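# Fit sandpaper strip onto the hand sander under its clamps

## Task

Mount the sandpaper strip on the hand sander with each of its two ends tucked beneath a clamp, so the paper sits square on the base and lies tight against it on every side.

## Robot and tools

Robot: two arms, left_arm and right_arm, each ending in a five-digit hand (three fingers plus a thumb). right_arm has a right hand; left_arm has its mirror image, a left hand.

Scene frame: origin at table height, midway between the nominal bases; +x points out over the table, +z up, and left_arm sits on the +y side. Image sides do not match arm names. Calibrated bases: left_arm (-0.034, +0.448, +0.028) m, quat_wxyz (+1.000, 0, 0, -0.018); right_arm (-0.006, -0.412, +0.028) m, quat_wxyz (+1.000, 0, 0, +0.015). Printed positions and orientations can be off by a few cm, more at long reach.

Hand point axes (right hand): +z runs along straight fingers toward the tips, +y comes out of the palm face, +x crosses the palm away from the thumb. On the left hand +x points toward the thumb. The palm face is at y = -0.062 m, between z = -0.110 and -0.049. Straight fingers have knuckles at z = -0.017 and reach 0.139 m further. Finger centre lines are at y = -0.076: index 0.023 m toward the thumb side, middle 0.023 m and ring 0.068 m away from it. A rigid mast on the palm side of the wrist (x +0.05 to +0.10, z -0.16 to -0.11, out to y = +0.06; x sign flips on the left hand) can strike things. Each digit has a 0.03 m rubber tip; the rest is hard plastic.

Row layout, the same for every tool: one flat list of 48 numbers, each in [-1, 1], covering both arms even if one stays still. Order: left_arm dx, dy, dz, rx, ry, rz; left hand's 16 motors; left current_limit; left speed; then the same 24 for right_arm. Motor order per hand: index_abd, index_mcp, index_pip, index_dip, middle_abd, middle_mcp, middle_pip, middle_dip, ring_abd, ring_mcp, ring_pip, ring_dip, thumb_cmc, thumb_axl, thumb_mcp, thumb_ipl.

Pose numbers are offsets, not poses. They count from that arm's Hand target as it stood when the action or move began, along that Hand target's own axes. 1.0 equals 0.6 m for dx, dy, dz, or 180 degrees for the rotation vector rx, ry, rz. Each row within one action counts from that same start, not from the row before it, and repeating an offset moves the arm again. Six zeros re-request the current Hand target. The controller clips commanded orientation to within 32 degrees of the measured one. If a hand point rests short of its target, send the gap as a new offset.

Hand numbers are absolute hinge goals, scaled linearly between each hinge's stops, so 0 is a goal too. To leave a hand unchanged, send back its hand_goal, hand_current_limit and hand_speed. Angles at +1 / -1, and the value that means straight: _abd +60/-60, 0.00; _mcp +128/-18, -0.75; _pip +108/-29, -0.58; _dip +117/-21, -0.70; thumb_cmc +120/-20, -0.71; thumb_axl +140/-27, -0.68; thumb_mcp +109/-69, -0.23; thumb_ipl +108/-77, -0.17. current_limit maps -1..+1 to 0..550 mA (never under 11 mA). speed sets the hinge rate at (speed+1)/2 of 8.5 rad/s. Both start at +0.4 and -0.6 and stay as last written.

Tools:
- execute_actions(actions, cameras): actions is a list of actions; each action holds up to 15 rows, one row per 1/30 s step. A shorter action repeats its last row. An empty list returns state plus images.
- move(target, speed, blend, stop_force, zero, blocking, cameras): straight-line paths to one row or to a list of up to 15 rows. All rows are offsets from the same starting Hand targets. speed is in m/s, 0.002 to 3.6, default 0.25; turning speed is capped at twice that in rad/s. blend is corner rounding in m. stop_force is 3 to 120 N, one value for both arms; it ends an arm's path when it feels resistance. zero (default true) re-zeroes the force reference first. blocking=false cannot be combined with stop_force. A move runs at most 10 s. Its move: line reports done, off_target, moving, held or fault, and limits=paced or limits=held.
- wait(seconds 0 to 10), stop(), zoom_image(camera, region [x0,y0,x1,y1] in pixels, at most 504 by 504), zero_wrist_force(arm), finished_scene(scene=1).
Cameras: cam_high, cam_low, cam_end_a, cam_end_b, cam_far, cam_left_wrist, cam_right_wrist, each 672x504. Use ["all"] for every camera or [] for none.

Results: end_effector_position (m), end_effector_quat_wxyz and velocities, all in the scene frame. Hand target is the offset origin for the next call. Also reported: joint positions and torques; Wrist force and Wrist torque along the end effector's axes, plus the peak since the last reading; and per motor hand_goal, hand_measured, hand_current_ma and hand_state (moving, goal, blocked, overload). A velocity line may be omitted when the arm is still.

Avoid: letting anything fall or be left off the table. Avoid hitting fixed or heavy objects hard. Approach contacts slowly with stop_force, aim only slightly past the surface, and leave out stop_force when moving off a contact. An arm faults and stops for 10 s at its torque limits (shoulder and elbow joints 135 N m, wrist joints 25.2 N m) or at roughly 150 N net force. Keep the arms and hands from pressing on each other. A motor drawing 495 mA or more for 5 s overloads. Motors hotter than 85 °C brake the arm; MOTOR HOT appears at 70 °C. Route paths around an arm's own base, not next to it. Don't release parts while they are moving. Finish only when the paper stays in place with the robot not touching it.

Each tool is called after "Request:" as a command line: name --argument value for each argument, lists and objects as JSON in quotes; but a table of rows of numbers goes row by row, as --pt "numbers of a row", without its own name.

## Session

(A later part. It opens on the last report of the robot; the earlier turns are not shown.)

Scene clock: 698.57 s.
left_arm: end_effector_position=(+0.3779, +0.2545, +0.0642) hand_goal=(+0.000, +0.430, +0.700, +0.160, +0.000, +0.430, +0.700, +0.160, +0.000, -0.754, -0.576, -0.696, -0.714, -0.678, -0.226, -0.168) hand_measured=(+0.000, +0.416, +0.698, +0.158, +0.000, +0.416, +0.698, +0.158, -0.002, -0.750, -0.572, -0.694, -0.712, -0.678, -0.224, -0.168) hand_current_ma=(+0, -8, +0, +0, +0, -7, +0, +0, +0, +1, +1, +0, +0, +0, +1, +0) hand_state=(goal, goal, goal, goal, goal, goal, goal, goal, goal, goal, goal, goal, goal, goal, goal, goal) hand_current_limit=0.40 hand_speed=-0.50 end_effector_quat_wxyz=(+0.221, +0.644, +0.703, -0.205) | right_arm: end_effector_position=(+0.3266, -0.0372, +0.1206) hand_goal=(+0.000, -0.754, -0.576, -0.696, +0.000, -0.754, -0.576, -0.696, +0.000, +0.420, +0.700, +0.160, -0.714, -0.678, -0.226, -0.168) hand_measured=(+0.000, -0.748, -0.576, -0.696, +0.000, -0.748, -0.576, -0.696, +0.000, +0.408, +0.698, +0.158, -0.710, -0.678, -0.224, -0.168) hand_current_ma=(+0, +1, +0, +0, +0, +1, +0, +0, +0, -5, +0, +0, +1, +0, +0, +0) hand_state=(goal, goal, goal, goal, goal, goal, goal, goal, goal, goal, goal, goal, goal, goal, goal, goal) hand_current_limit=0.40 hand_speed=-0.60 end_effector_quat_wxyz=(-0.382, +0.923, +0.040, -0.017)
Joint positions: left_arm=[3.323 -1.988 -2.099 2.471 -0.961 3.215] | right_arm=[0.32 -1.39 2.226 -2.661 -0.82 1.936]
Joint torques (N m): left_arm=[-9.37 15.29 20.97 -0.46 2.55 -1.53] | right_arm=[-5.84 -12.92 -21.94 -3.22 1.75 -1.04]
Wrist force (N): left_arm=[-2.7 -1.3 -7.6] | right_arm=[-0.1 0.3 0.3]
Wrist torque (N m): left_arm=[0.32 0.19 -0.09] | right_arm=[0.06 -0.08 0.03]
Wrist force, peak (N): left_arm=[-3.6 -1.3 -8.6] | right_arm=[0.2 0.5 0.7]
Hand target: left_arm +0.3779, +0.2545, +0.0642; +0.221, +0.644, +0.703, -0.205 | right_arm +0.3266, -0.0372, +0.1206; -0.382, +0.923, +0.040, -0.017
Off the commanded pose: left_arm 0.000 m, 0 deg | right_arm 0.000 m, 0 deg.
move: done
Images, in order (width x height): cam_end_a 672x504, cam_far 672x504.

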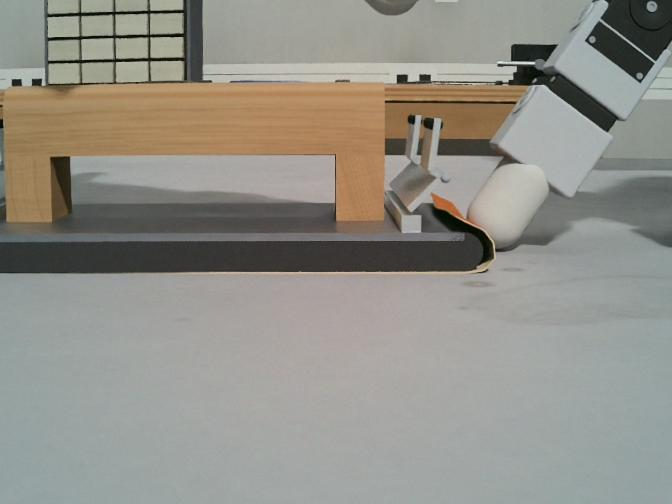

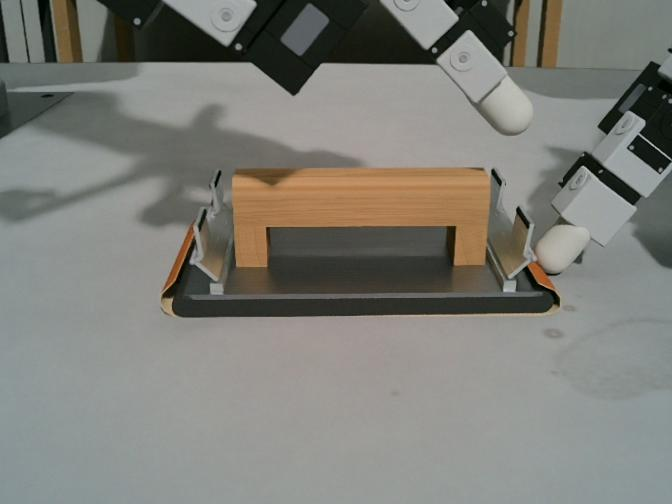

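Request:
move --pt "-0.0034 -0.0004 0.0024 0 0 0 0 0.43 0.7 0.16 0 0.43 0.7 0.16 0 -0.754 -0.576 -0.696 -0.714 -0.678 -0.226 -0.168 0.4 -0.5 0 0 0 0 0 0 0 -0.754 -0.576 -0.696 0 -0.754 -0.576 -0.696 0 0.42 0.7 0.16 -0.714 -0.678 -0.226 -0.168 0.4 -0.6" --speed 0.02 --stop_force 10 --cameras '["cam_end_a", "cam_far", "cam_right_wrist", "cam_left_wrist"]'

Request:
zoom_image --camera "cam_end_a" --region '[370, 90, 570, 290]'

Request:
zoom_image --camera "cam_left_wrist" --region '[370, 0, 610, 160]'

Request:
zoom_image --camera "cam_right_wrist" --region '[230, 0, 482, 189]'

Scene clock: 708.73 s.
left_arm: end_effector_position=(+0.3779, +0.2520, +0.0642) hand_goal=(+0.000, +0.430, +0.700, +0.160, +0.000, +0.430, +0.700, +0.160, +0.000, -0.754, -0.576, -0.696, -0.714, -0.678, -0.226, -0.168) hand_measured=(+0.000, +0.416, +0.698, +0.158, +0.000, +0.416, +0.698, +0.158, -0.020, -0.748, -0.572, -0.694, -0.712, -0.678, -0.224, -0.168) hand_current_ma=(+0, -8, +0, +0, +0, -7, +0, +0, -11, +1, +1, +0, +0, +0, +1, +0) hand_state=(goal, goal, goal, goal, goal, goal, goal, goal, blocked, goal, goal, goal, goal, goal, goal, goal) hand_current_limit=0.40 hand_speed=-0.50 end_effector_quat_wxyz=(+0.221, +0.644, +0.703, -0.205) | right_arm: end_effector_position=(+0.3266, -0.0372, +0.1206) hand_goal=(+0.000, -0.754, -0.576, -0.696, +0.000, -0.754, -0.576, -0.696, +0.000, +0.420, +0.700, +0.160, -0.714, -0.678, -0.226, -0.168) hand_measured=(+0.000, -0.748, -0.576, -0.696, +0.000, -0.748, -0.576, -0.696, +0.000, +0.408, +0.698, +0.158, -0.710, -0.678, -0.224, -0.168) hand_current_ma=(+0, +1, +0, +0, +0, +1, +0, +0, +0, -5, +0, +0, +1, +0, +0, +0) hand_state=(goal, goal, goal, goal, goal, goal, goal, goal, goal, goal, goal, goal, goal, goal, goal, goal) hand_current_limit=0.40 hand_speed=-0.60 end_effector_quat_wxyz=(-0.382, +0.923, +0.040, -0.017)
Joint positions: left_arm=[3.315 -1.988 -2.097 2.474 -0.96 3.205] | right_arm=[0.32 -1.39 2.226 -2.661 -0.82 1.936]
Joint torques (N m): left_arm=[-10.81 35.03 21.45 -0.14 2.73 -1.45] | right_arm=[-5.34 -12.72 -21.78 -2.95 2 -0.85]
Wrist force (N): left_arm=[-2.1 -1.3 -12.7] | right_arm=[0.1 0.2 0.6]
Wrist torque (N m): left_arm=[0.73 -0.05 -0.06] | right_arm=[0.02 -0.10 0.03]
Wrist force, peak (N): left_arm=[-2.8 -1.4 -13.8] | right_arm=[0.1 0.5 0.7]
Hand target: left_arm +0.3779, +0.2520, +0.0642; +0.221, +0.644, +0.703, -0.205 | right_arm +0.3266, -0.0372, +0.1206; -0.382, +0.923, +0.040, -0.017
Off the commanded pose: left_arm 0.000 m, 0 deg | right_arm 0.000 m, 0 deg.
move: done
Images, in order (width x height): cam_end_a 672x504, cam_far 672x504, cam_left_wrist 672x504, cam_right_wrist 672x504.

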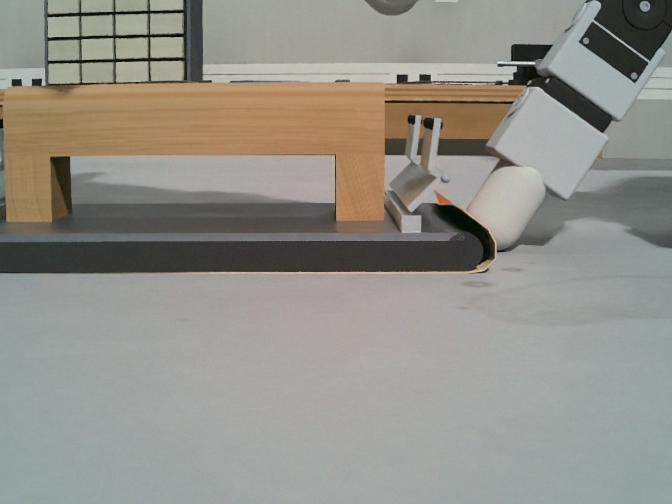

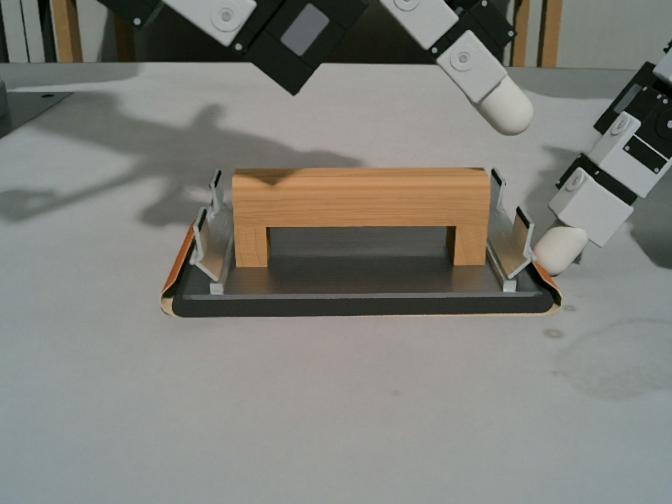

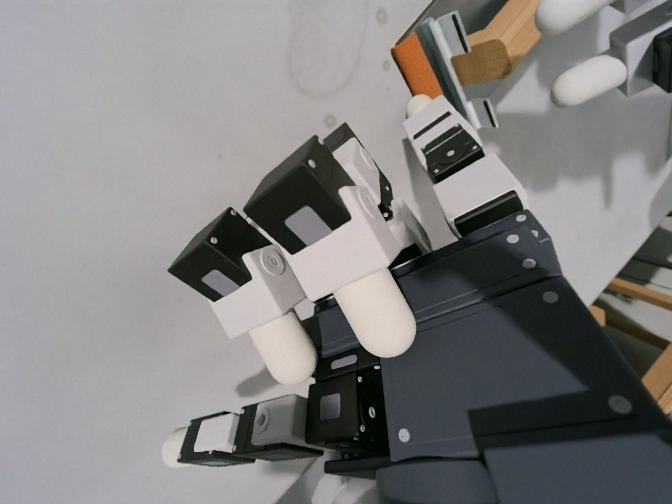

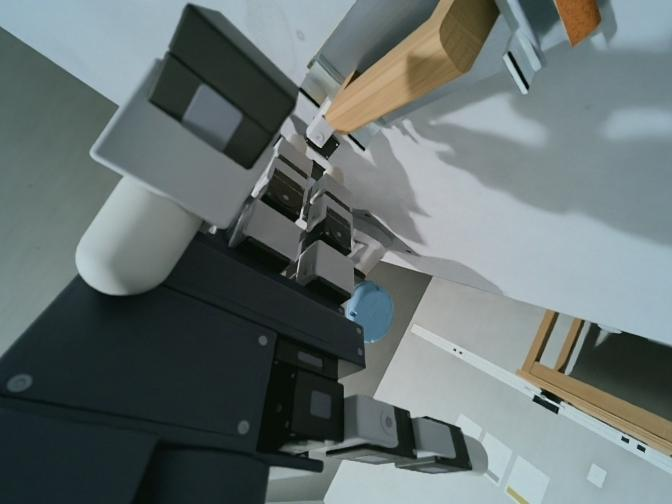

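Scaled by 2.520 from the camera's 672x504 image, which has a finer 960x720 frame.

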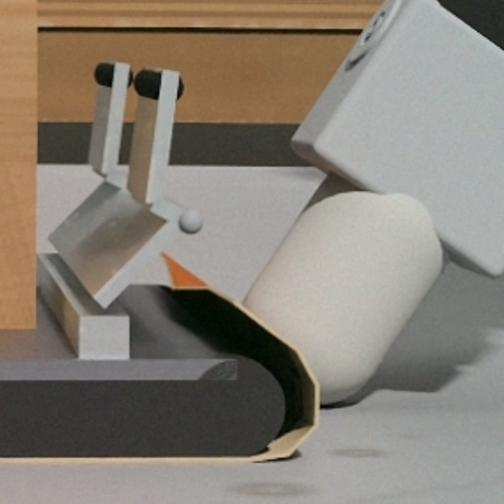

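Scaled by 2.100 from the camera's 672x504 image, which has a finer 960x720 frame.

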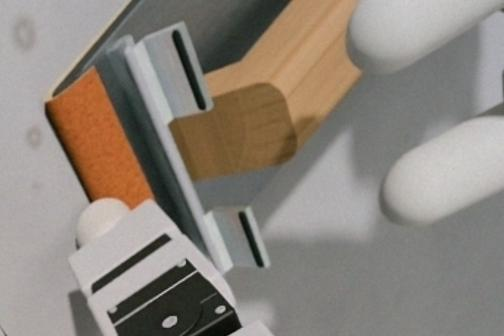

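Scaled by 2.000 from the camera's 672x504 image, which has a finer 960x720 frame.

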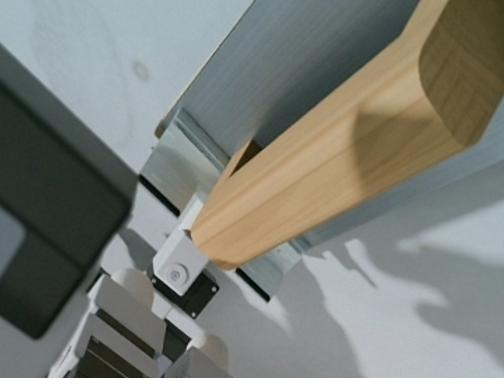

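Request:
zoom_image --camera "cam_far" --region '[480, 190, 600, 330]'

Request:
zoom_image --camera "cam_end_a" --region '[420, 180, 520, 290]'

Scaled by 3.600 from the camera's 672x504 image, which has a finer 960x720 frame.

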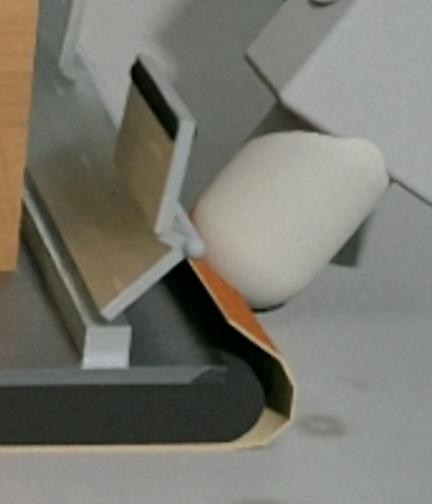

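Scaled by 4.582 from the camera's 672x504 image, which has a finer 960x720 frame.

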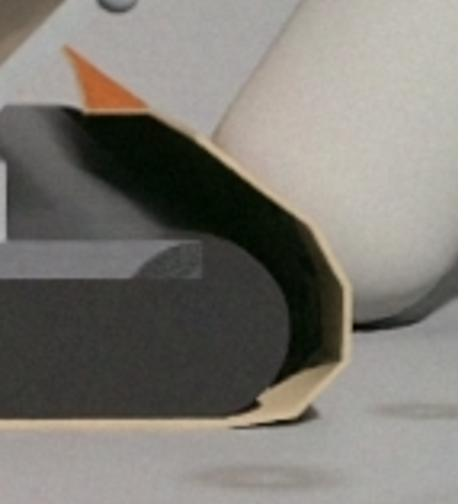

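Request:
zoom_image --camera "cam_left_wrist" --region '[380, 10, 520, 140]'

Scaled by 3.600 from the camera's 672x504 image, which has a finer 960x720 frame.

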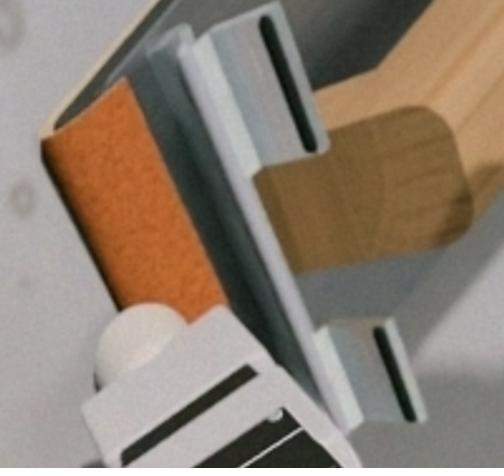

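Request:
move --pt "0.04 0.0058 -0.0585 0 0 0 0 0.43 0.7 0.16 0 0.43 0.7 0.16 0 -0.754 -0.576 -0.696 -0.714 -0.678 -0.226 -0.168 0.4 -0.5 0 0 0 0 0 0 0 0.42 0.7 0.16 0 -0.754 -0.576 -0.696 0 0.42 0.7 0.16 -0.714 -0.678 -0.226 -0.168 0.4 -0.5" --pt "0.0495 -0.119 -0.1012 0.0218 -0.0218 -0.4996 0 -0.754 -0.576 -0.696 0 -0.754 -0.576 -0.696 0 -0.754 -0.576 -0.696 -0.714 -0.678 -0.226 -0.168 0.4 -0.5 -0.0402 -0.158 0.0017 -0.25 0 0 0 0.42 0.7 0.16 0 -0.754 -0.576 -0.696 0 0.42 0.7 0.16 -0.714 -0.678 -0.226 -0.168 0.4 -0.5" --speed '[0.08, 0.25]' --cameras '["all"]'

Scene clock: 813.40 s.
left_arm: end_effector_position=(+0.3018, +0.3049, +0.0971) hand_goal=(+0.000, -0.754, -0.576, -0.696, +0.000, -0.754, -0.576, -0.696, +0.000, -0.754, -0.576, -0.696, -0.714, -0.678, -0.226, -0.168) hand_measured=(+0.000, -0.738, -0.570, -0.694, +0.000, -0.740, -0.570, -0.692, -0.004, -0.750, -0.574, -0.694, -0.710, -0.678, -0.224, -0.168) hand_current_ma=(+0, +10, +2, +0, +0, +8, +2, +1, +0, +1, +0, +0, +1, +0, +1, +0) hand_state=(goal, goal, goal, goal, goal, goal, goal, goal, goal, goal, goal, goal, goal, goal, goal, goal) hand_current_limit=0.40 hand_speed=-0.50 end_effector_quat_wxyz=(+0.013, -0.041, +0.939, -0.342) | right_arm: end_effector_position=(+0.2967, +0.0282, +0.1868) hand_goal=(+0.000, +0.420, +0.700, +0.160, +0.000, -0.754, -0.576, -0.696, +0.000, +0.420, +0.700, +0.160, -0.714, -0.678, -0.226, -0.168) hand_measured=(+0.000, +0.406, +0.696, +0.158, +0.000, -0.748, -0.576, -0.696, +0.000, +0.408, +0.698, +0.158, -0.712, -0.678, -0.224, -0.168) hand_current_ma=(+0, -7, +0, +0, +0, +1, +0, +0, +0, -5, +0, +0, +0, +0, +0, +0) hand_state=(goal, goal, goal, goal, goal, goal, goal, goal, goal, goal, goal, goal, goal, goal, goal, goal) hand_current_limit=0.40 hand_speed=-0.50 end_effector_quat_wxyz=(+0.000, +0.999, +0.043, +0.000)
Joint positions: left_arm=[3.394 -1.928 -1.982 2.226 -0.88 1.741] | right_arm=[0.78 -1.214 1.669 -2.025 -1.571 2.294]
Joint torques (N m): left_arm=[11.64 16.91 23.26 -0.93 0.26 -1.51] | right_arm=[10.84 -23.19 -26.63 -1.4 -1.71 1.79]
Wrist force (N): left_arm=[-1.6 -2.2 -4.2] | right_arm=[-0.2 -0.2 0.9]
Wrist torque (N m): left_arm=[-0.02 0.26 -0.14] | right_arm=[0.01 -0.01 -0.05]
Wrist force, peak (N): left_arm=[-2.8 -1.3 -14.0] | right_arm=[0.2 0.1 1.1]
Hand target: left_arm +0.3018, +0.3049, +0.0971; +0.013, -0.041, +0.939, -0.342 | right_arm +0.2967, +0.0282, +0.1868; +0.000, +0.999, +0.043, +0.000
Off the commanded pose: left_arm 0.000 m, 0 deg | right_arm 0.000 m, 0 deg.
move: done

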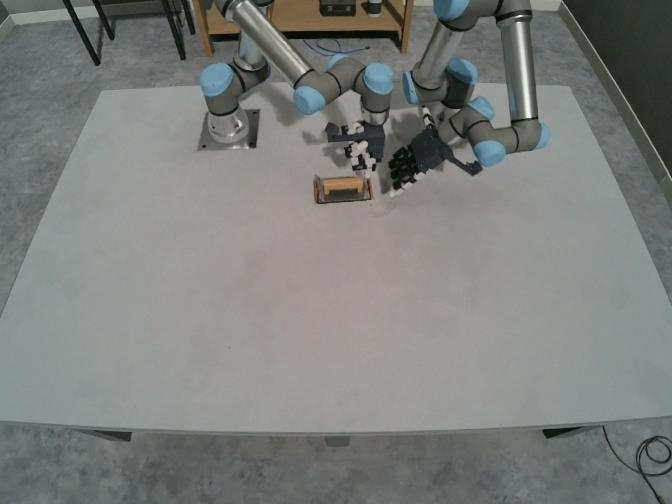

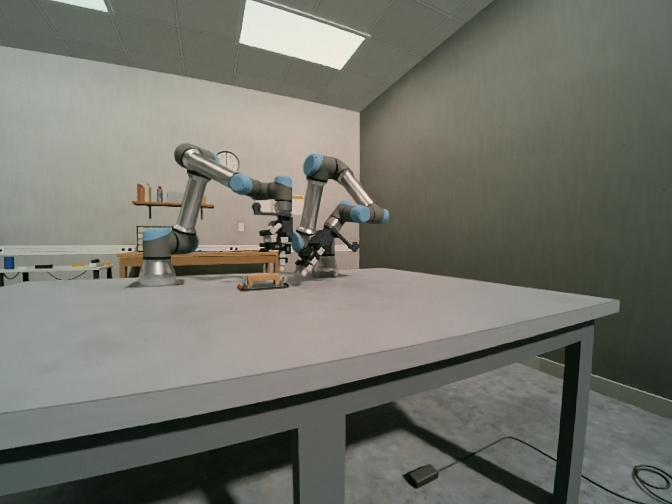

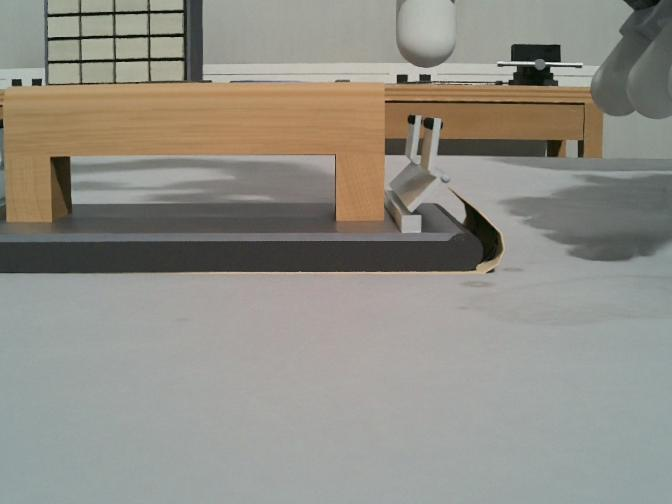

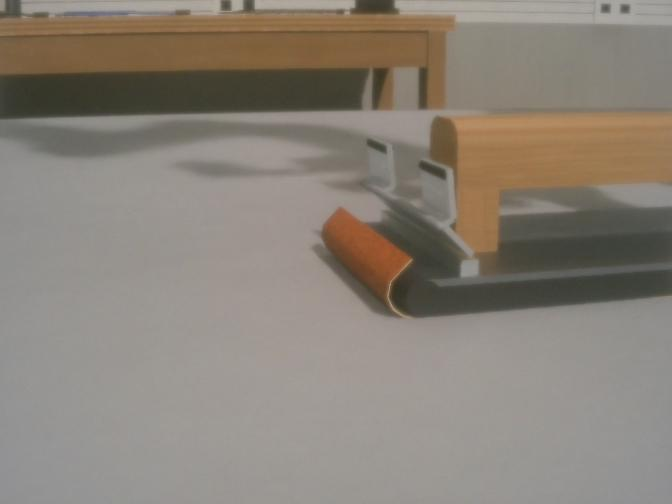

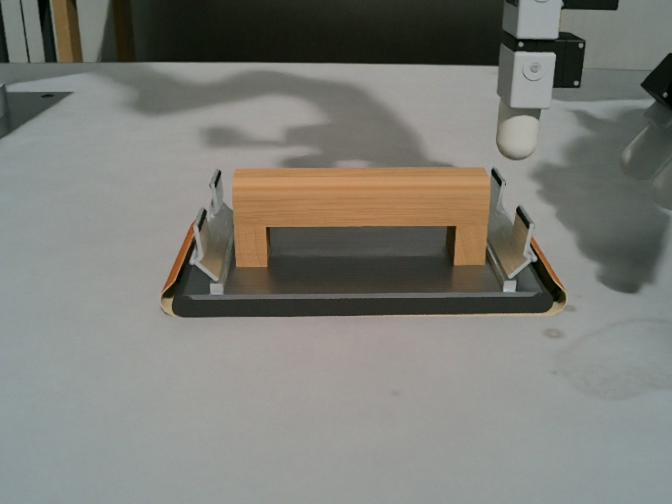

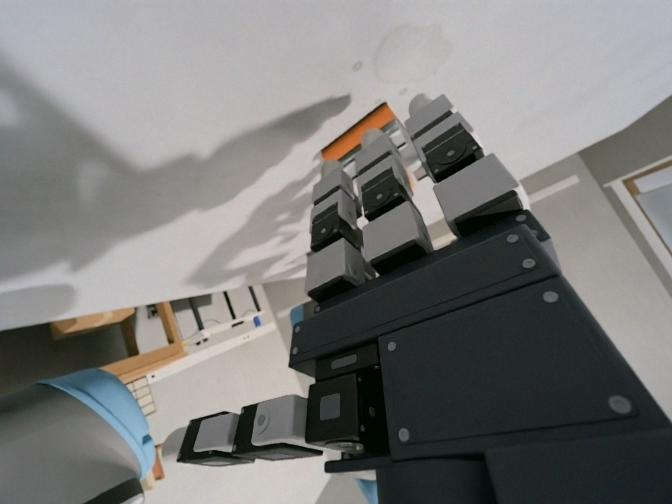

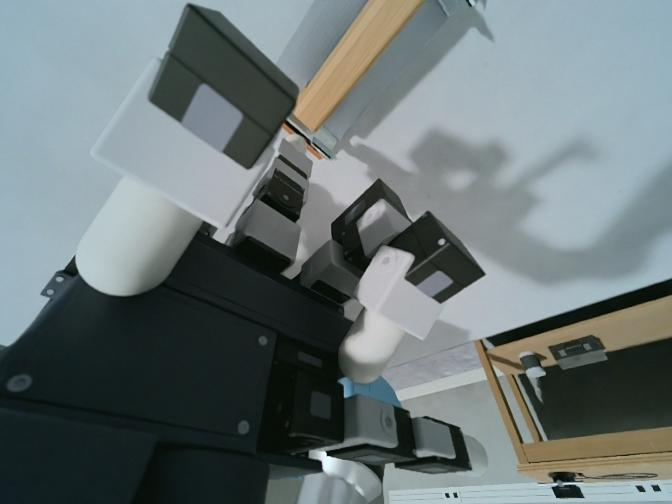

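Request:
zoom_image --camera "cam_left_wrist" --region '[300, 60, 460, 200]'

Request:
zoom_image --camera "cam_right_wrist" --region '[240, 90, 380, 190]'

Request:
zoom_image --camera "cam_high" --region '[340, 150, 400, 210]'

Scaled by 3.150 from the camera's 672x504 image, which has a finer 960x720 frame.

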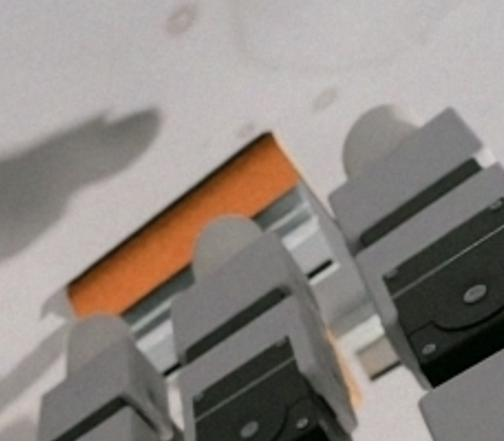

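Scaled by 3.600 from the camera's 672x504 image, which has a finer 960x720 frame.

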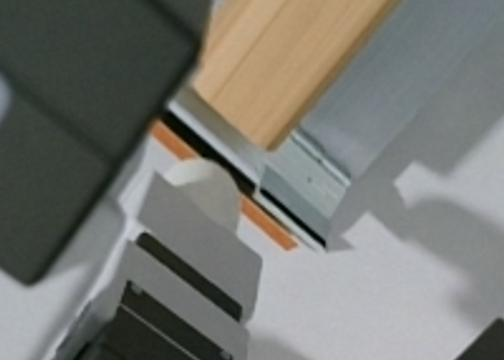

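Scaled by 8.400 from the camera's 672x504 image, which has a finer 960x720 frame.

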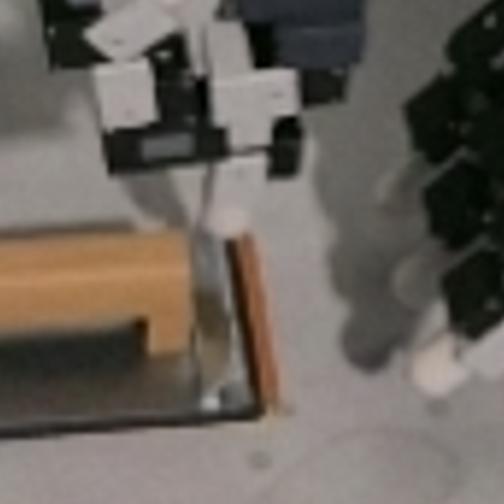

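Request:
move --pt "0.0105 0.0067 0.098 0 0 0 0 -0.754 -0.576 -0.696 0 -0.754 -0.576 -0.696 0 -0.754 -0.576 -0.696 -0.714 -0.678 -0.226 -0.168 0.4 -0.5 -0.006 -0.009 0.0413 0 0 0 0 0.42 0.7 0.16 0 -0.754 -0.576 -0.696 0 0.42 0.7 0.16 -0.714 -0.678 -0.226 -0.168 0.4 -0.5" --speed 0.08 --cameras '["cam_high", "cam_end_a", "cam_far", "cam_left_wrist", "cam_right_wrist"]'

Request:
zoom_image --camera "cam_end_a" --region '[370, 90, 570, 290]'

Request:
zoom_image --camera "cam_far" --region '[460, 120, 672, 330]'

Request:
zoom_image --camera "cam_left_wrist" --region '[300, 60, 460, 200]'

Request:
zoom_image --camera "cam_right_wrist" --region '[240, 90, 380, 190]'

Scene clock: 856.63 s.
left_arm: end_effector_position=(+0.2982, +0.2697, +0.0496) hand_goal=(+0.000, -0.754, -0.576, -0.696, +0.000, -0.754, -0.576, -0.696, +0.000, -0.754, -0.576, -0.696, -0.714, -0.678, -0.226, -0.168) hand_measured=(+0.000, -0.738, -0.570, -0.694, +0.000, -0.740, -0.570, -0.692, -0.004, -0.750, -0.574, -0.694, -0.710, -0.678, -0.224, -0.168) hand_current_ma=(+0, +10, +2, +0, +0, +8, +2, +1, +0, +1, +0, +0, +1, +0, +1, +0) hand_state=(goal, goal, goal, goal, goal, goal, goal, goal, goal, goal, goal, goal, goal, goal, goal, goal) hand_current_limit=0.40 hand_speed=-0.50 end_effector_quat_wxyz=(+0.013, -0.041, +0.939, -0.342) | right_arm: end_effector_position=(+0.2926, +0.0333, +0.1621) hand_goal=(+0.000, +0.420, +0.700, +0.160, +0.000, -0.754, -0.576, -0.696, +0.000, +0.420, +0.700, +0.160, -0.714, -0.678, -0.226, -0.168) hand_measured=(+0.000, +0.406, +0.696, +0.158, +0.000, -0.748, -0.576, -0.696, +0.000, +0.408, +0.698, +0.158, -0.712, -0.678, -0.224, -0.168) hand_current_ma=(+0, -7, +0, +0, +0, +1, +0, +0, +0, -5, +0, +0, +0, +0, +0, +0) hand_state=(goal, goal, goal, goal, goal, goal, goal, goal, goal, goal, goal, goal, goal, goal, goal, goal) hand_current_limit=0.40 hand_speed=-0.50 end_effector_quat_wxyz=(+0.000, +0.999, +0.043, +0.000)
Joint positions: left_arm=[3.292 -2.01 -1.995 2.406 -0.872 1.609] | right_arm=[0.79 -1.182 1.693 -2.082 -1.571 2.305]
Joint torques (N m): left_arm=[-7.94 16.39 24.18 -0.31 0.23 -1.38] | right_arm=[11.25 -25.68 -12.3 -4.2 -0.61 1.63]
Wrist force (N): left_arm=[-1.2 -2.9 -7.4] | right_arm=[-0.8 0.0 0.3]
Wrist torque (N m): left_arm=[0.22 0.20 -0.08] | right_arm=[0.07 0.09 -0.11]
Wrist force, peak (N): left_arm=[-1.2 -2.9 -7.4] | right_arm=[-0.8 0.0 0.8]
Hand target: left_arm +0.2983, +0.2697, +0.0496; +0.013, -0.041, +0.939, -0.342 | right_arm +0.2926, +0.0333, +0.1621; +0.000, +0.999, +0.043, +0.000
Off the commanded pose: left_arm 0.000 m, 0 deg | right_arm 0.000 m, 0 deg.
move: done
Images, in order (width x height): cam_high 672x504, cam_end_a 672x504, cam_far 672x504, cam_left_wrist 672x504, cam_right_wrist 672x504.

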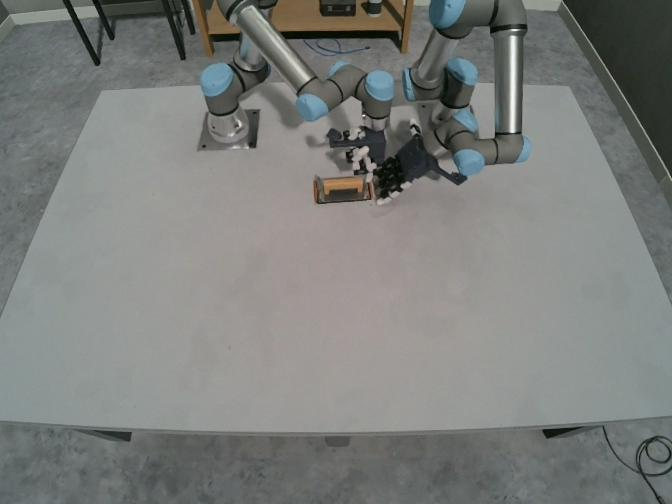

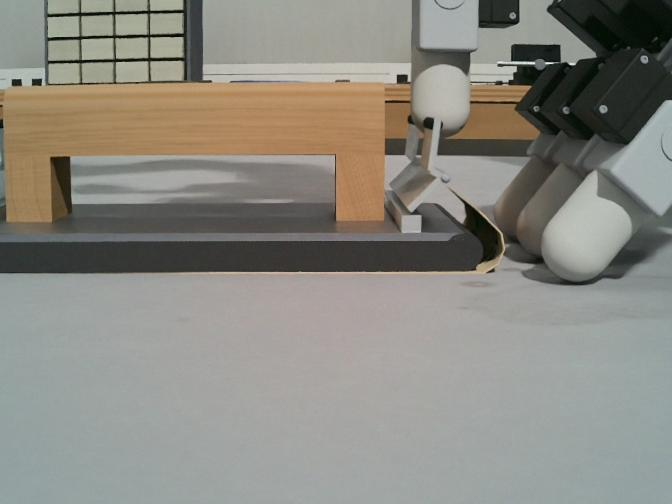

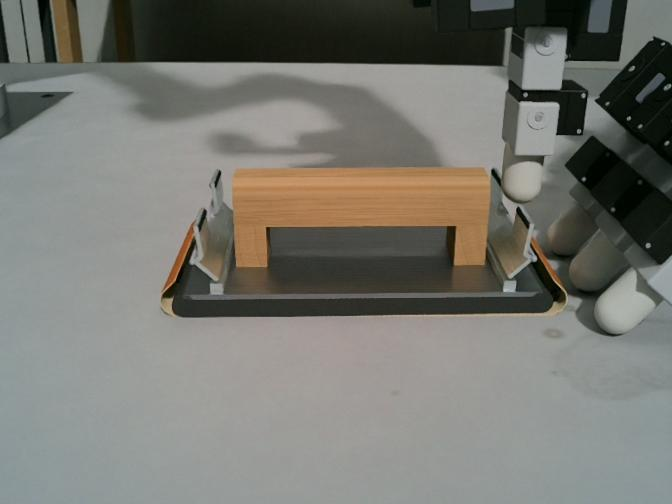

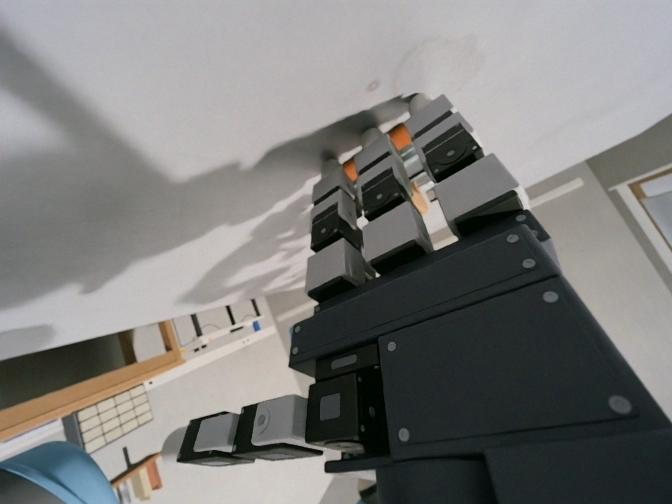

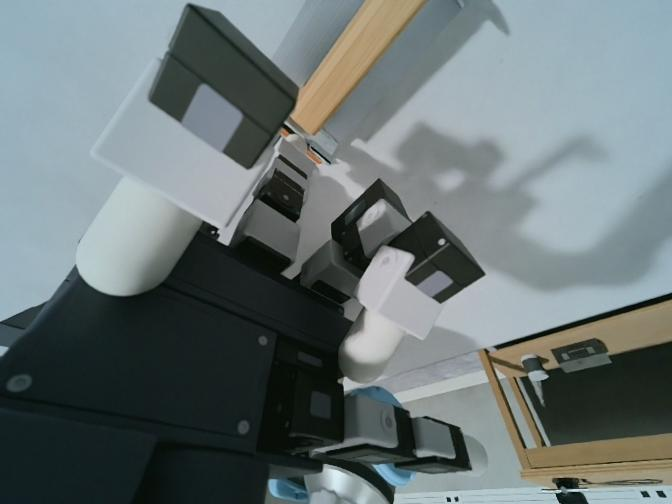

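Scaled by 2.520 from the camera's 672x504 image, which has a finer 960x720 frame.

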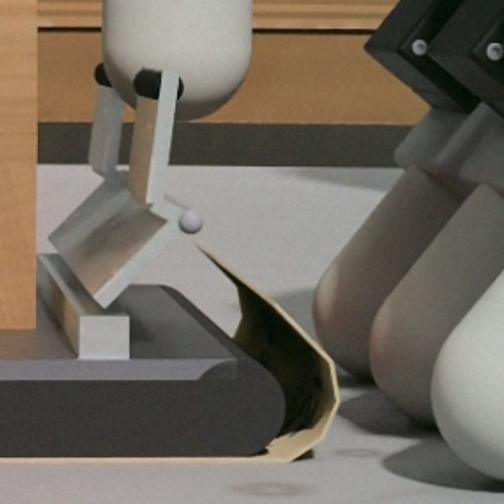

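Scaled by 2.377 from the camera's 672x504 image, which has a finer 960x720 frame.

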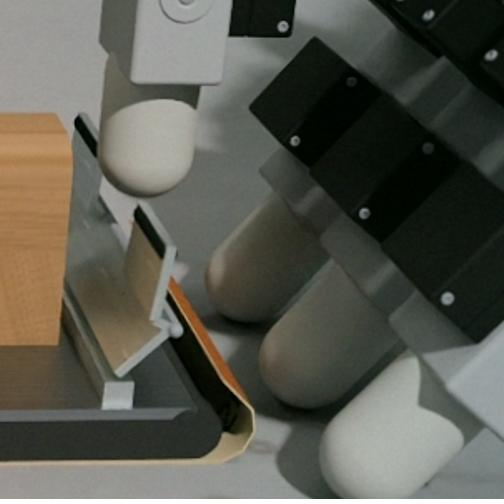

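Scaled by 3.150 from the camera's 672x504 image, which has a finer 960x720 frame.

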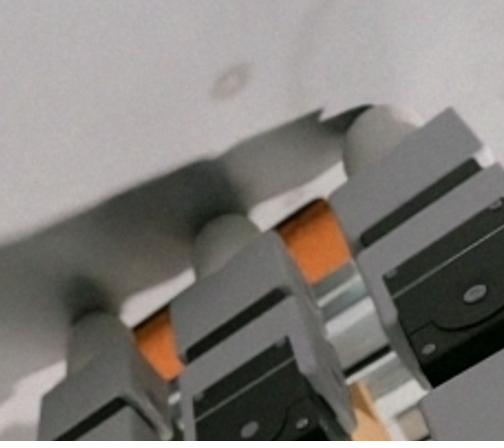

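Scaled by 3.600 from the camera's 672x504 image, which has a finer 960x720 frame.

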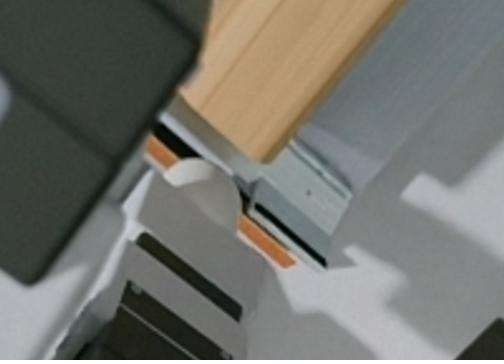

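Request:
move --pt "0.0023 -0.0218 0.014 0 0 0 0 -0.754 -0.576 -0.696 0 -0.754 -0.576 -0.696 0 -0.754 -0.576 -0.696 -0.714 -0.678 -0.226 -0.168 0.4 -0.5 0 0 0 0 0 0 0 0.42 0.7 0.16 0 -0.754 -0.576 -0.696 0 0.42 0.7 0.16 -0.714 -0.678 -0.226 -0.168 0.4 -0.5" --speed 0.03 --stop_force 12 --cameras '["cam_end_a", "cam_far", "cam_left_wrist", "cam_right_wrist"]'

Request:
zoom_image --camera "cam_end_a" --region '[370, 90, 570, 290]'

Request:
zoom_image --camera "cam_far" --region '[460, 120, 672, 330]'

Request:
zoom_image --camera "cam_left_wrist" --region '[300, 60, 460, 200]'

Request:
zoom_image --camera "cam_right_wrist" --region '[240, 90, 380, 190]'

Scene clock: 866.60 s.
left_arm: end_effector_position=(+0.2983, +0.2542, +0.0515) hand_goal=(+0.000, -0.754, -0.576, -0.696, +0.000, -0.754, -0.576, -0.696, +0.000, -0.754, -0.576, -0.696, -0.714, -0.678, -0.226, -0.168) hand_measured=(+0.002, -0.740, -0.572, -0.694, +0.000, -0.740, -0.572, -0.694, -0.004, -0.750, -0.574, -0.694, -0.710, -0.678, -0.224, -0.168) hand_current_ma=(+0, +8, +1, +0, +0, +7, +1, +0, +0, +1, +0, +0, +1, +0, +1, +0) hand_state=(goal, goal, goal, goal, goal, goal, goal, goal, goal, goal, goal, goal, goal, goal, goal, goal) hand_current_limit=0.40 hand_speed=-0.50 end_effector_quat_wxyz=(+0.013, -0.041, +0.939, -0.342) | right_arm: end_effector_position=(+0.2926, +0.0333, +0.1621) hand_goal=(+0.000, +0.420, +0.700, +0.160, +0.000, -0.754, -0.576, -0.696, +0.000, +0.420, +0.700, +0.160, -0.714, -0.678, -0.226, -0.168) hand_measured=(+0.000, +0.406, +0.696, +0.158, +0.000, -0.748, -0.576, -0.696, +0.000, +0.408, +0.698, +0.158, -0.712, -0.678, -0.224, -0.168) hand_current_ma=(+0, -7, +0, +0, +0, +1, +0, +0, +0, -5, +0, +0, +0, +0, +0, +0) hand_state=(goal, goal, goal, goal, goal, goal, goal, goal, goal, goal, goal, goal, goal, goal, goal, goal) hand_current_limit=0.40 hand_speed=-0.50 end_effector_quat_wxyz=(+0.000, +0.999, +0.043, +0.000)
Joint positions: left_arm=[3.246 -2.006 -1.978 2.425 -0.872 1.549] | right_arm=[0.79 -1.182 1.693 -2.082 -1.571 2.305]
Joint torques (N m): left_arm=[-8.9 44.57 22.04 -0.6 0.08 -1.23] | right_arm=[9.26 -25.34 -12.4 -4.08 0.6 1.69]
Wrist force (N): left_arm=[-1.9 -1.0 -7.4] | right_arm=[-0.6 0.0 0.4]
Wrist torque (N m): left_arm=[0.23 0.21 -0.14] | right_arm=[0.07 0.07 -0.09]
Wrist force, peak (N): left_arm=[-1.5 -3.1 -9.8] | right_arm=[-1.1 0.3 0.7]
Hand target: left_arm +0.2983, +0.2542, +0.0515; +0.013, -0.041, +0.939, -0.342 | right_arm +0.2926, +0.0333, +0.1621; +0.000, +0.999, +0.043, +0.000
Off the commanded pose: left_arm 0.000 m, 0 deg | right_arm 0.000 m, 0 deg.
move: done
Images, in order (width x height): cam_end_a 672x504, cam_far 672x504, cam_left_wrist 672x504, cam_right_wrist 672x504.

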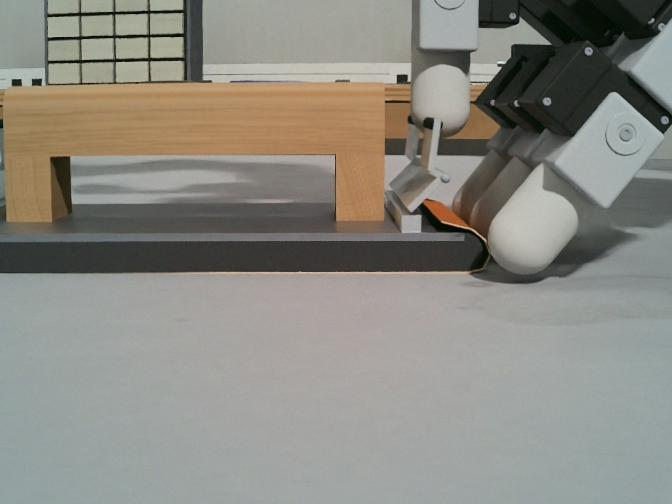

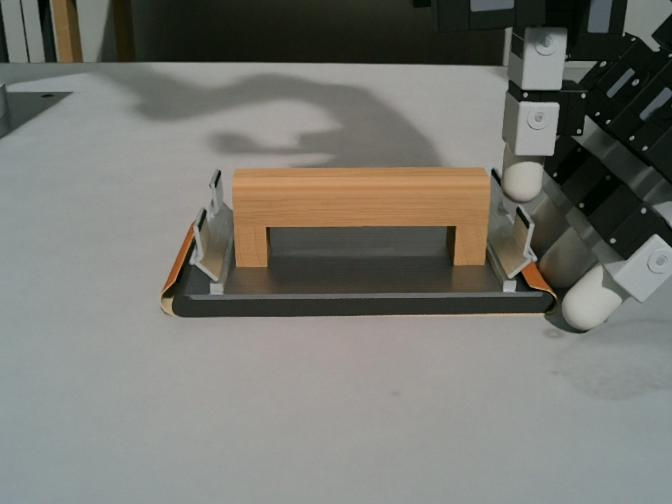

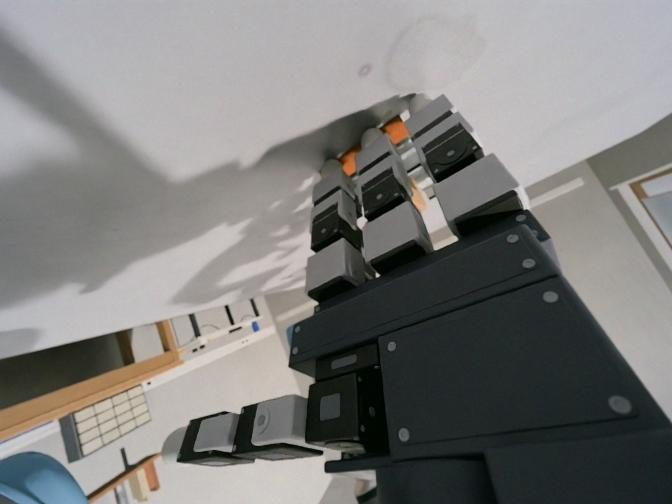

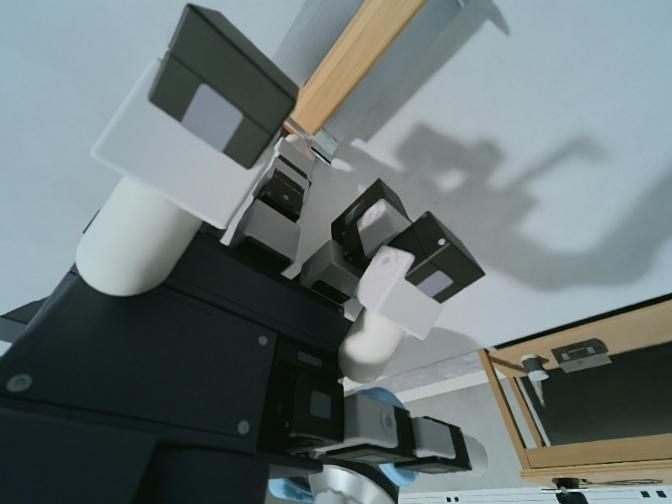

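Scaled by 2.520 from the camera's 672x504 image, which has a finer 960x720 frame.

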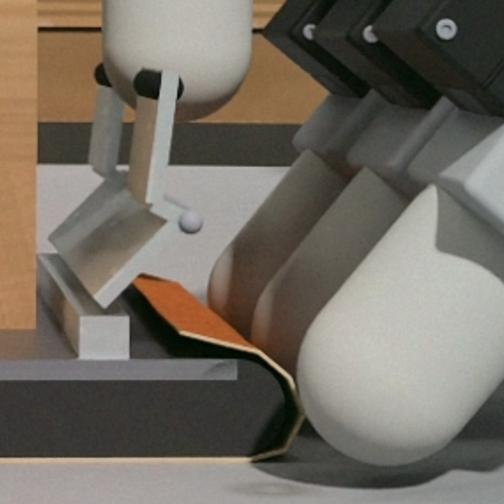

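Scaled by 2.377 from the camera's 672x504 image, which has a finer 960x720 frame.

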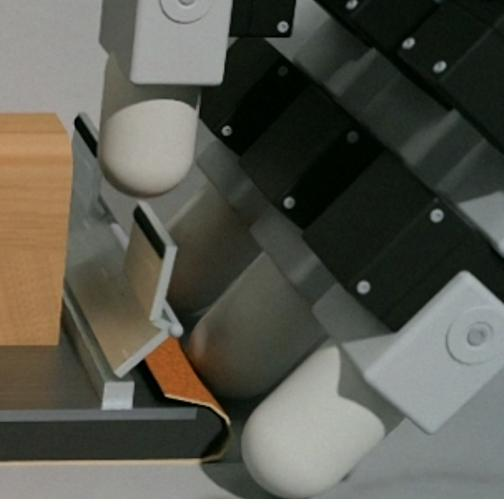

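Scaled by 3.150 from the camera's 672x504 image, which has a finer 960x720 frame.

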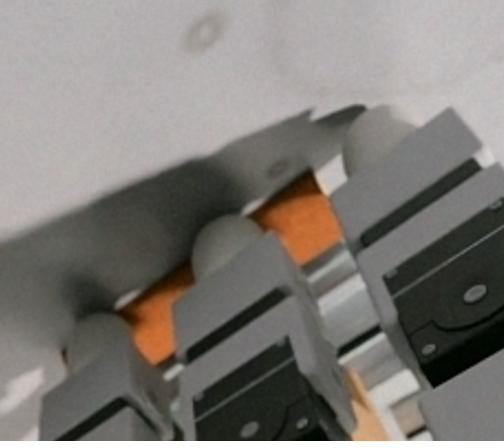

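Scaled by 3.600 from the camera's 672x504 image, which has a finer 960x720 frame.

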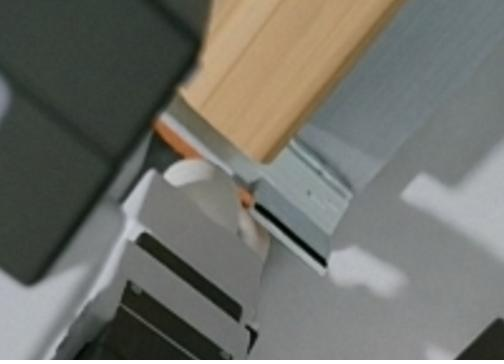

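Request:
move --pt "0 0 0 0 0 0 0 -0.754 -0.576 -0.696 0 -0.754 -0.576 -0.696 0 -0.754 -0.576 -0.696 -0.714 -0.678 -0.226 -0.168 0.4 -0.5 0 0 0.02 0 0 0 0 0.42 0.7 0.16 0 -0.754 -0.576 -0.696 0 0.42 0.7 0.16 -0.714 -0.678 -0.226 -0.168 0.4 -0.5" --speed 0.025 --stop_force 10 --cameras '["cam_end_a", "cam_far", "cam_right_wrist"]'

Request:
zoom_image --camera "cam_end_a" --region '[370, 90, 570, 290]'

Request:
zoom_image --camera "cam_right_wrist" --region '[240, 90, 380, 190]'

Scene clock: 877.73 s.
left_arm: end_effector_position=(+0.2983, +0.2542, +0.0515) hand_goal=(+0.000, -0.754, -0.576, -0.696, +0.000, -0.754, -0.576, -0.696, +0.000, -0.754, -0.576, -0.696, -0.714, -0.678, -0.226, -0.168) hand_measured=(+0.002, -0.740, -0.572, -0.694, +0.000, -0.740, -0.572, -0.694, -0.004, -0.750, -0.574, -0.694, -0.710, -0.678, -0.224, -0.168) hand_current_ma=(+0, +8, +1, +0, +0, +7, +1, +0, +0, +1, +0, +0, +1, +0, +1, +0) hand_state=(goal, goal, goal, goal, goal, goal, goal, goal, goal, goal, goal, goal, goal, goal, goal, goal) hand_current_limit=0.40 hand_speed=-0.50 end_effector_quat_wxyz=(+0.013, -0.041, +0.939, -0.342) | right_arm: end_effector_position=(+0.2926, +0.0333, +0.1517) hand_goal=(+0.000, +0.420, +0.700, +0.160, +0.000, -0.754, -0.576, -0.696, +0.000, +0.420, +0.700, +0.160, -0.714, -0.678, -0.226, -0.168) hand_measured=(+0.000, +0.406, +0.696, +0.158, -0.002, -0.752, -0.574, -0.692, +0.000, +0.408, +0.698, +0.158, -0.712, -0.678, -0.224, -0.168) hand_current_ma=(+0, -7, +0, +0, +0, +0, +0, +1, +0, -5, +0, +0, +0, +0, +0, +0) hand_state=(goal, goal, goal, goal, goal, goal, goal, goal, goal, goal, goal, goal, goal, goal, goal, goal) hand_current_limit=0.40 hand_speed=-0.50 end_effector_quat_wxyz=(+0.000, +0.999, +0.043, +0.000)
Joint positions: left_arm=[3.246 -2.006 -1.978 2.425 -0.872 1.549] | right_arm=[0.79 -1.169 1.706 -2.107 -1.571 2.305]
Joint torques (N m): left_arm=[-8.42 44.84 21.58 -0.56 0.37 -1.44] | right_arm=[7.93 -40.69 -21.89 -0.06 1.04 1.11]
Wrist force (N): left_arm=[-1.9 -1.7 -7.4] | right_arm=[-0.7 -0.3 -10.7]
Wrist torque (N m): left_arm=[0.19 0.23 -0.14] | right_arm=[0.91 0.29 -0.09]
Wrist force, peak (N): left_arm=[-1.9 -2.0 -8.3] | right_arm=[-0.7 -0.4 -13.9]
Hand target: left_arm +0.2983, +0.2542, +0.0515; +0.013, -0.041, +0.939, -0.342 | right_arm +0.2926, +0.0333, +0.1517; +0.000, +0.999, +0.043, +0.000 (not the last commanded pose)
Off the commanded pose: left_arm 0.000 m, 0 deg | right_arm 0.002 m, 0 deg.
move: contact (right_arm)
Images, in order (width x height): cam_end_a 672x504, cam_far 672x504, cam_right_wrist 672x504.

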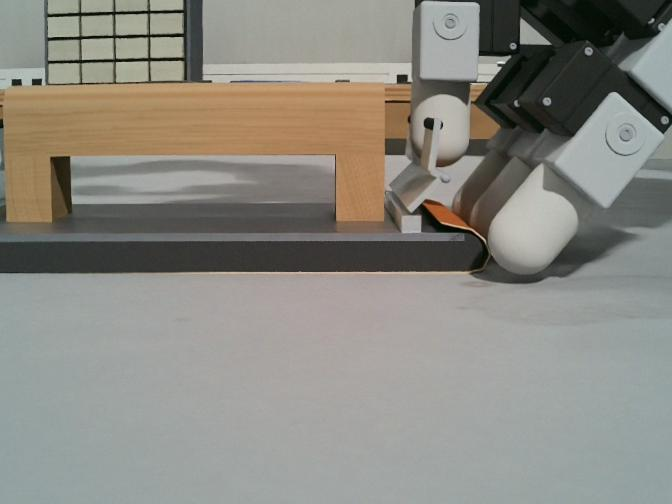

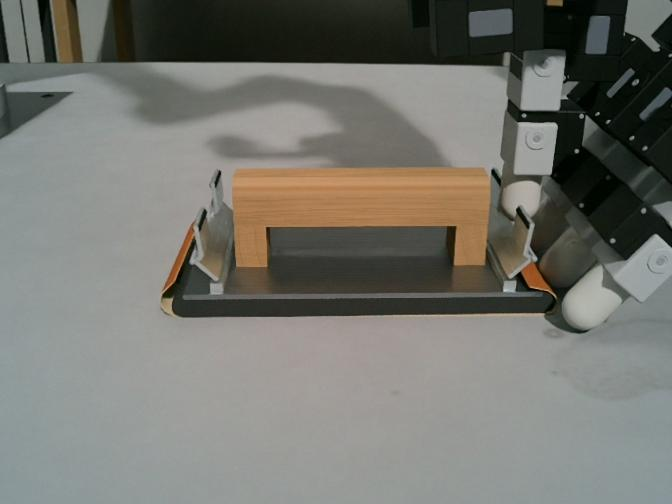

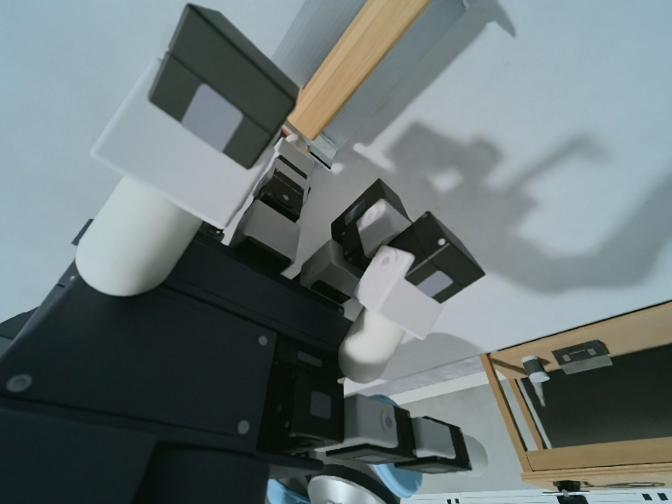

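Scaled by 2.520 from the camera's 672x504 image, which has a finer 960x720 frame.

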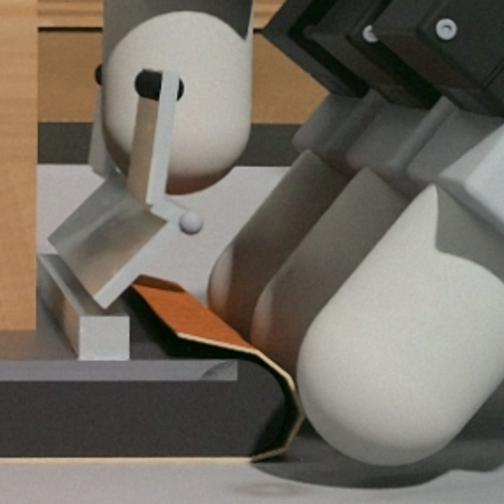

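Scaled by 3.600 from the camera's 672x504 image, which has a finer 960x720 frame.

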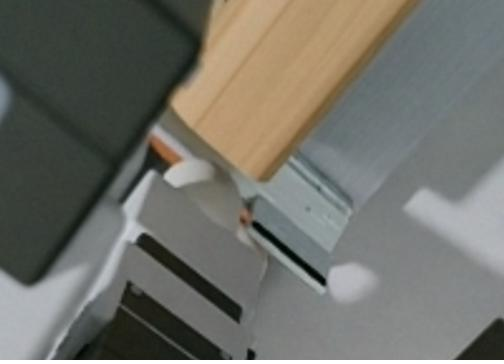

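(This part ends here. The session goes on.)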